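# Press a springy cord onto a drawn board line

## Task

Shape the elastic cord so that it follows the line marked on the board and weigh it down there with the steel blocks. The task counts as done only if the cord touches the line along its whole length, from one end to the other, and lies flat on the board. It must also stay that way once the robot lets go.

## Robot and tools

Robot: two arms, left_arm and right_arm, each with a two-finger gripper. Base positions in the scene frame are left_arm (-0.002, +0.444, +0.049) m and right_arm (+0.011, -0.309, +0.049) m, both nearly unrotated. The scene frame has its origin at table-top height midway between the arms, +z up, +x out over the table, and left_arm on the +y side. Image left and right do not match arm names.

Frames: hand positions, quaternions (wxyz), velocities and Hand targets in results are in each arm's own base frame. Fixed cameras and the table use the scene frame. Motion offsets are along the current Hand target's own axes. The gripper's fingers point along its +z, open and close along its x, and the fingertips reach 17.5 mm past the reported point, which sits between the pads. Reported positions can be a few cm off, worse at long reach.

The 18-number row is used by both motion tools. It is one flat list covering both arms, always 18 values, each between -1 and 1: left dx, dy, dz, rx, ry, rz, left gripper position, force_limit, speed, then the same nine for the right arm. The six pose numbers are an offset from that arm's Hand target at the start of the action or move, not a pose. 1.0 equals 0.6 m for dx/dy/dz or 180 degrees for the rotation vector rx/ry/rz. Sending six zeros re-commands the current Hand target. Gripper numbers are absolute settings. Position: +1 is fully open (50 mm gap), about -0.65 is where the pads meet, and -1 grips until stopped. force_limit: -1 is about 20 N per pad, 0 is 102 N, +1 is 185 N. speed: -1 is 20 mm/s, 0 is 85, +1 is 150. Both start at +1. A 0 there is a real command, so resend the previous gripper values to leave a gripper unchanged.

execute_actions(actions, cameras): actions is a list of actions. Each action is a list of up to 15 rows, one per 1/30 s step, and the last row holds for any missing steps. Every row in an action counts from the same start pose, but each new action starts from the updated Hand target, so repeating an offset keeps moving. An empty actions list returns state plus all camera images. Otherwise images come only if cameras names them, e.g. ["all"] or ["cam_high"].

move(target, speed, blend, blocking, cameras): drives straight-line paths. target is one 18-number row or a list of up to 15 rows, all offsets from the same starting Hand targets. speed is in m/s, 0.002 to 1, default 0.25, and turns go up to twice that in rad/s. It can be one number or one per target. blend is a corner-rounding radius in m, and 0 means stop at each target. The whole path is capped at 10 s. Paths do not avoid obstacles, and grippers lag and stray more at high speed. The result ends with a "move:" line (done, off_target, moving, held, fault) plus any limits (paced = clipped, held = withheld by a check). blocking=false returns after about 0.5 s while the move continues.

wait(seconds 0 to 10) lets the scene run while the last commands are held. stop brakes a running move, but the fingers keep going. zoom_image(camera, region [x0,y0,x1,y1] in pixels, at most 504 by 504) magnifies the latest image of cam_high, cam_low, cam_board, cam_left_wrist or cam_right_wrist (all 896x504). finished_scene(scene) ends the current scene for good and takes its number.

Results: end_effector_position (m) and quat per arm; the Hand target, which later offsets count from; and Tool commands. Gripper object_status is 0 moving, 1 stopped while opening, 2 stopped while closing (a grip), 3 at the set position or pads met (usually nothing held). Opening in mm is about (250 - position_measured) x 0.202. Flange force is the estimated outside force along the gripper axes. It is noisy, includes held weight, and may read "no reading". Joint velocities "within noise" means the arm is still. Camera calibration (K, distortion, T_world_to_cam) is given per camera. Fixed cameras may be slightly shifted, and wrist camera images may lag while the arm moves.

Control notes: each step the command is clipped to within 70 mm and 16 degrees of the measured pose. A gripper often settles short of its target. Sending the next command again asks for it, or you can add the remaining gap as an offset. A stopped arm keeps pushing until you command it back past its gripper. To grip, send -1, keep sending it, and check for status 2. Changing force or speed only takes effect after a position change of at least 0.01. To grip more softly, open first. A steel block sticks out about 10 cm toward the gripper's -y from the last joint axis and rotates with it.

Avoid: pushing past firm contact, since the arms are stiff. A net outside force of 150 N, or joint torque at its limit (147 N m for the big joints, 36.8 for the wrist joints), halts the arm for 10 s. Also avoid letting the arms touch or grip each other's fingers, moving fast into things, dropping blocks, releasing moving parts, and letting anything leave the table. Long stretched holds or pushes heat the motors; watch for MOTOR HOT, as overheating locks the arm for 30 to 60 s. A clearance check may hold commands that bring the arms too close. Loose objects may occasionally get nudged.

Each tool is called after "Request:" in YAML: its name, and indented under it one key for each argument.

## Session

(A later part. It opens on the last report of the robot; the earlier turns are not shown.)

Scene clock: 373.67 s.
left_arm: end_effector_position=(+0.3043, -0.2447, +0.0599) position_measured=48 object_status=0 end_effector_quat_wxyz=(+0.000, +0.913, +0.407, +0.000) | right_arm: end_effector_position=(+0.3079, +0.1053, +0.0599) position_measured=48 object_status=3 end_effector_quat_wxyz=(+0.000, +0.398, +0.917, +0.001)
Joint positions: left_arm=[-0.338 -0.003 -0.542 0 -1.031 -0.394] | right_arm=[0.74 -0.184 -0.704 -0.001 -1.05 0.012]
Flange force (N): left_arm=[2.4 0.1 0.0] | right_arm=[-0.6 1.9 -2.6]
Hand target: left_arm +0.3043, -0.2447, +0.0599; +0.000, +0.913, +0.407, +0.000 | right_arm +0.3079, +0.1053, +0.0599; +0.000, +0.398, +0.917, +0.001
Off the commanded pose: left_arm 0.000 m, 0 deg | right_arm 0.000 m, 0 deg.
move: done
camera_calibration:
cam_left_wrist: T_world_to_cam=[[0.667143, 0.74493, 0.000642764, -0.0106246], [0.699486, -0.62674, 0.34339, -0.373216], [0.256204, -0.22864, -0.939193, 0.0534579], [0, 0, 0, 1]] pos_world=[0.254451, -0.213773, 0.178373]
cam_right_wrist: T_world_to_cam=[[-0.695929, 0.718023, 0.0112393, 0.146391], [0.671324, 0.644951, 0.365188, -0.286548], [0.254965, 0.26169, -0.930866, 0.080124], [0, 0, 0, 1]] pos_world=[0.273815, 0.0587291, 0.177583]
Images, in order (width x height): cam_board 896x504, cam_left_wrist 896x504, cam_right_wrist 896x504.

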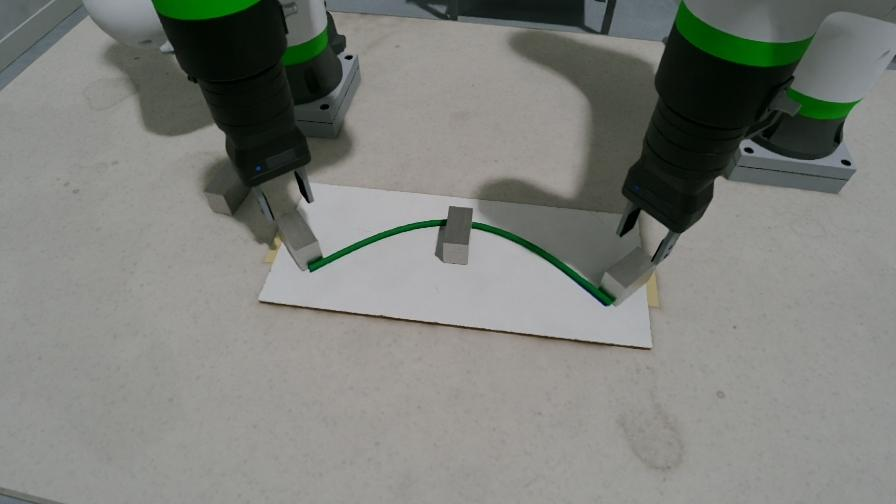

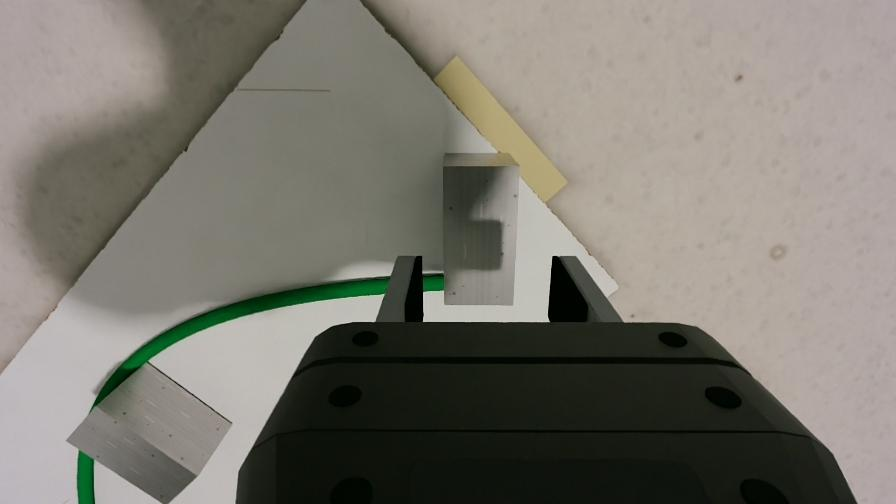

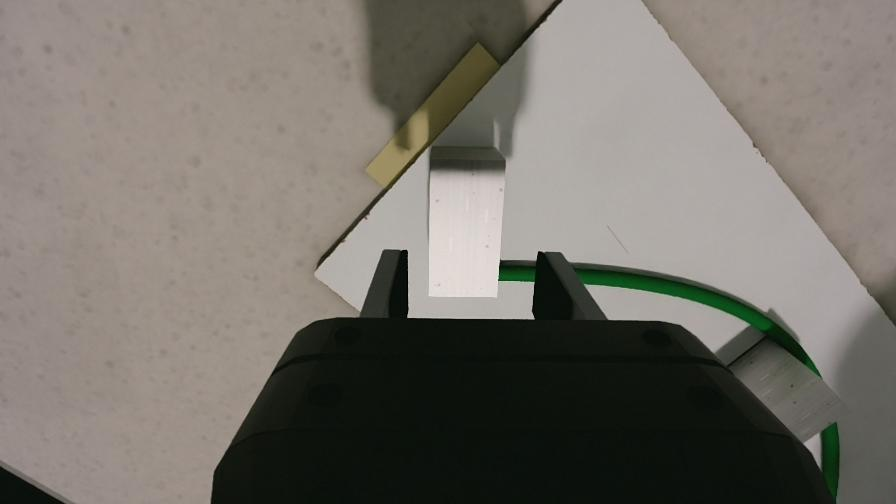

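Request:
move:
  target:
    - [0,0,0.1198,0,0,0,0.7,-0.8,-0.5,0,0,0.1198,0,0,0,0.7,-0.8,-0.5]
    - [0,0,0.1198,0,0,0,-1,-0.8,-0.7,0,0,0.1198,0,0,0,-1,-0.8,-0.7]
    - [0,0.0075,0.1195,0,0,0,-1,-0.8,-0.7,0,0.0042,0.1195,0,0,0,-1,-0.8,-0.7]
  speed: [0.15,0.1,0.03]
  cameras: ["cam_board","cam_left_wrist","cam_right_wrist"]

Request:
zoom_image:
  camera: "cam_board"
  region: [270, 200, 440, 300]

Request:
zoom_image:
  camera: "cam_board"
  region: [420, 200, 640, 330]

Scene clock: 381.30 s.
left_arm: end_effector_position=(+0.3077, -0.2478, -0.0118) position_measured=103 object_status=2 end_effector_quat_wxyz=(+0.000, +0.913, +0.407, +0.000) | right_arm: end_effector_position=(+0.3098, +0.1071, -0.0117) position_measured=103 object_status=2 end_effector_quat_wxyz=(+0.000, +0.398, +0.917, +0.001)
Joint positions: left_arm=[-0.342 0.132 -0.604 0 -0.833 -0.39] | right_arm=[0.74 -0.037 -0.783 -0.001 -0.824 0.012]
Flange force (N): left_arm=[2.0 -0.4 5.8] | right_arm=[-0.4 1.5 2.6]
Hand target: left_arm +0.3077, -0.2477, -0.0118; +0.000, +0.913, +0.407, +0.000 | right_arm +0.3098, +0.1071, -0.0117; +0.000, +0.398, +0.917, +0.001
Off the commanded pose: left_arm 0.000 m, 0 deg | right_arm 0.000 m, 0 deg.
move: done
camera_calibration:
cam_left_wrist: T_world_to_cam=[[0.667062, 0.745002, 0.000524841, -0.0104886], [0.699565, -0.62662, 0.343447, -0.352917], [0.256197, -0.228733, -0.939172, -0.0154826], [0, 0, 0, 1]] pos_world=[0.257852, -0.216872, 0.106673]
cam_right_wrist: T_world_to_cam=[[-0.695976, 0.717978, 0.0112148, 0.147317], [0.671276, 0.645, 0.365189, -0.262725], [0.254964, 0.261691, -0.930866, 0.0124518], [0, 0, 0, 1]] pos_world=[0.275715, 0.0604293, 0.105883]
Images, in order (width x height): cam_board 896x504, cam_left_wrist 896x504, cam_right_wrist 896x504.

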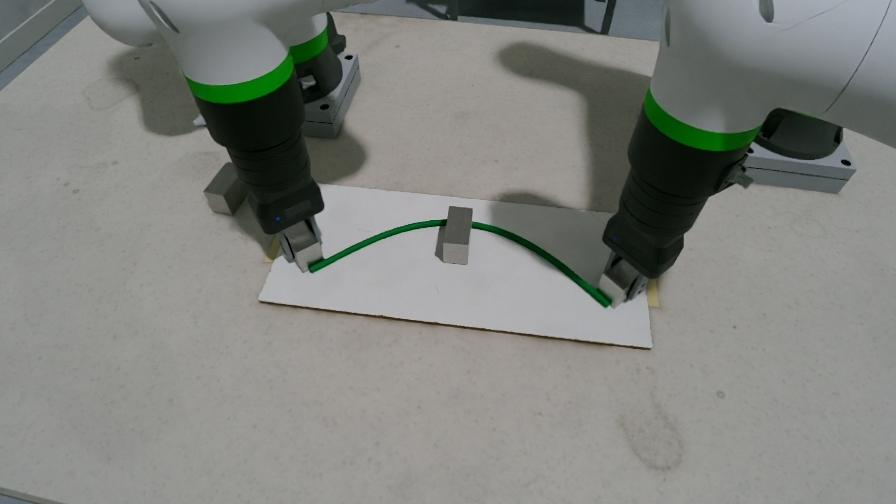

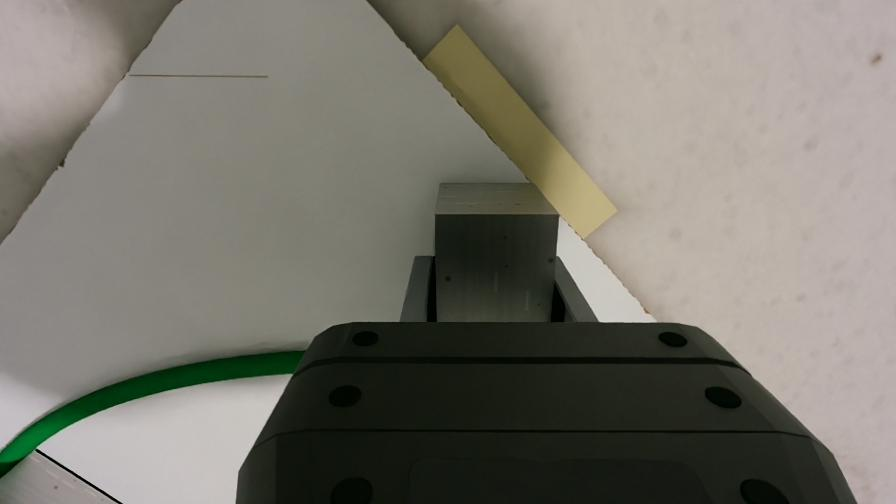

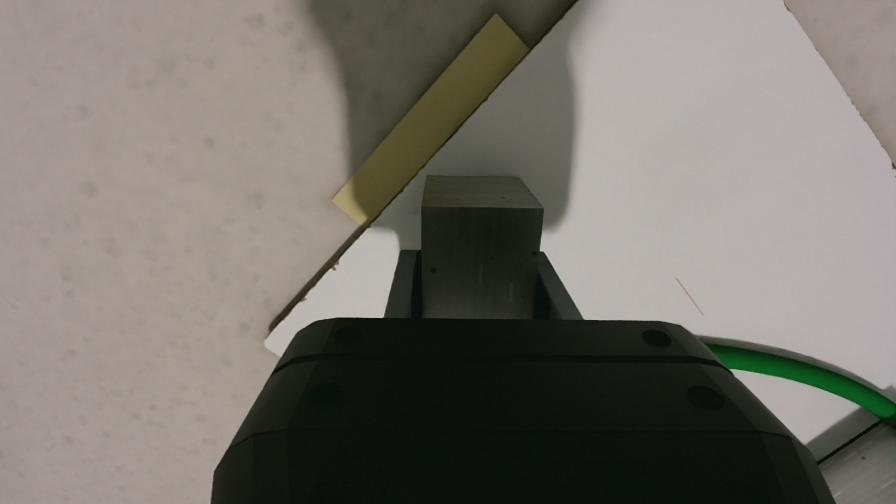

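Scaled by 2.965 from the camera's 896x504 image, which has a finer 1280x720 frame.

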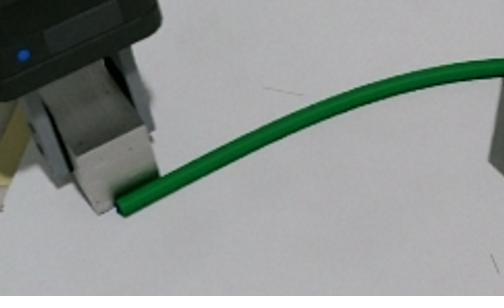

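Scaled by 2.291 from the camera's 896x504 image, which has a finer 1280x720 frame.

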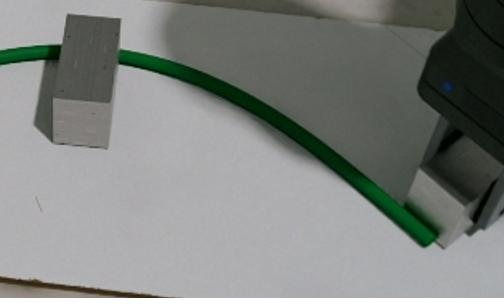

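Request:
move:
  target:
    - [0,0,0.0008,0,0,0,-1,-0.8,-0.7,0,0,0.0008,0,0,0,-1,-0.8,-0.7]
    - [0,0,0.0008,0,0,0,0.6,-0.8,-0.7,0,0,0.0008,0,0,0,0.6,-0.8,-0.7]
    - [0,0,-0.2,0,0,0,0.6,-0.8,-0.7,0,0,-0.2,0,0,0,0.6,-0.8,-0.7]
    - [0,-0.15,-0.35,0,0,0,0.6,-0.8,-0.7,0,-0.15,-0.35,0,0,0,0.6,-0.8,-0.7]
  speed: [0.1,0.1,0.15,0.3]
  cameras: ["cam_board","cam_high","cam_left_wrist","cam_right_wrist"]

Request:
zoom_image:
  camera: "cam_board"
  region: [270, 190, 640, 330]

Request:
zoom_image:
  camera: "cam_high"
  region: [340, 290, 560, 420]

Scene clock: 389.27 s.
left_arm: end_effector_position=(+0.2405, -0.1875, +0.1981) position_measured=63 object_status=3 end_effector_quat_wxyz=(+0.000, +0.913, +0.407, +0.000) | right_arm: end_effector_position=(+0.2439, +0.0455, +0.1981) position_measured=63 object_status=3 end_effector_quat_wxyz=(+0.000, +0.398, +0.917, +0.001)
Joint positions: left_arm=[-0.221 -0.378 -0.503 0 -1.445 -0.511] | right_arm=[0.735 -0.562 -0.607 -0.001 -1.525 0.016]
Flange force (N): left_arm=[2.1 -1.0 -0.2] | right_arm=[-4.1 4.7 -3.3]
Hand target: left_arm +0.2405, -0.1875, +0.1981; +0.000, +0.913, +0.407, +0.000 | right_arm +0.2439, +0.0455, +0.1982; +0.000, +0.398, +0.917, +0.001
Off the commanded pose: left_arm 0.000 m, 0 deg | right_arm 0.000 m, 0 deg.
move: done
camera_calibration:
cam_left_wrist: T_world_to_cam=[[0.66716, 0.744915, 0.000579554, -0.010745], [0.699504, -0.626756, 0.343324, -0.340147], [0.25611, -0.228646, -0.939217, 0.212609], [0, 0, 0, 1]] pos_world=[0.190651, -0.156573, 0.316472]
cam_right_wrist: T_world_to_cam=[[-0.695884, 0.718062, 0.011487, 0.143221], [0.671443, 0.644864, 0.365121, -0.255423], [0.254772, 0.261795, -0.930889, 0.24081], [0, 0, 0, 1]] pos_world=[0.209816, -0.00117124, 0.315783]
Images, in order (width x height): cam_high 896x504, cam_board 896x504, cam_left_wrist 896x504, cam_right_wrist 896x504.

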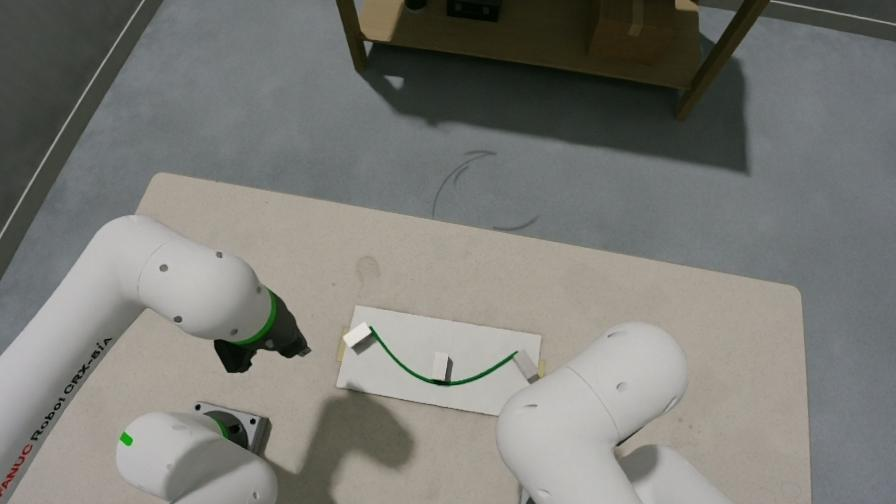

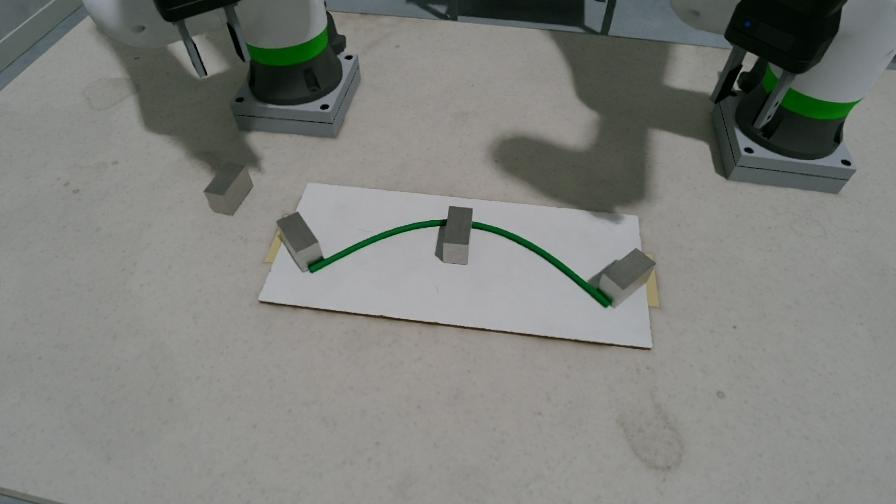

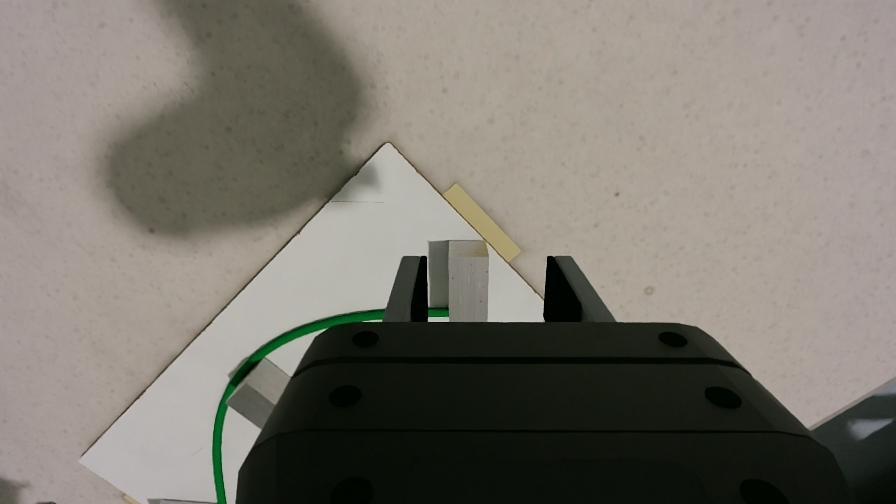

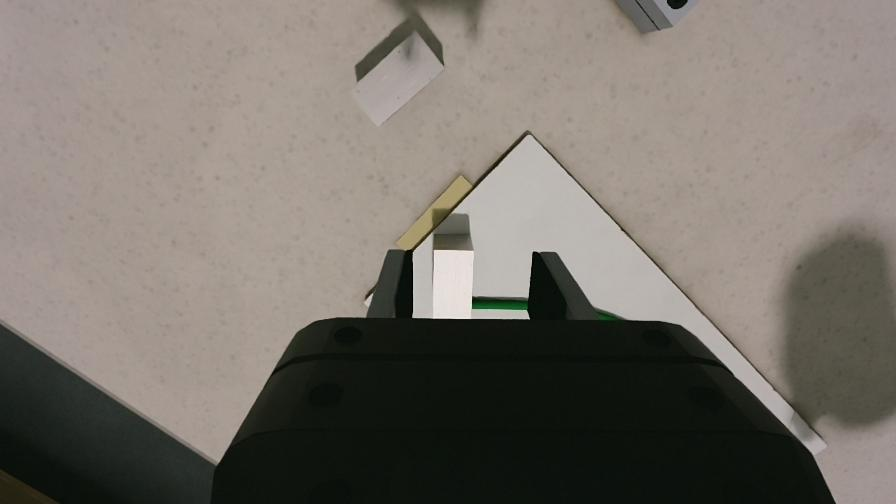

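Scaled by 1.362 from the camera's 896x504 image, which has a finer 1280x720 frame.

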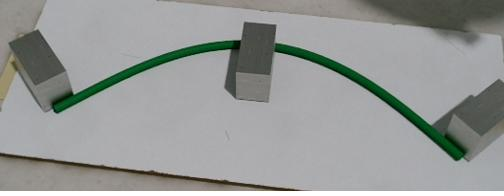

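Scaled by 2.291 from the camera's 896x504 image, which has a finer 1280x720 frame.

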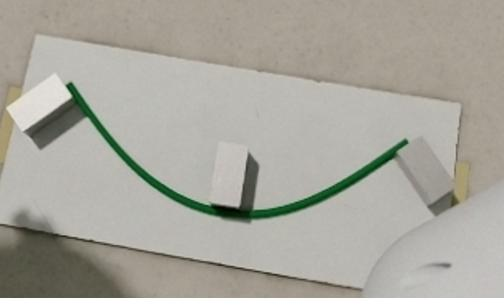

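Request:
finished_scene:
  scene: 1

The scene is finished: the task was done.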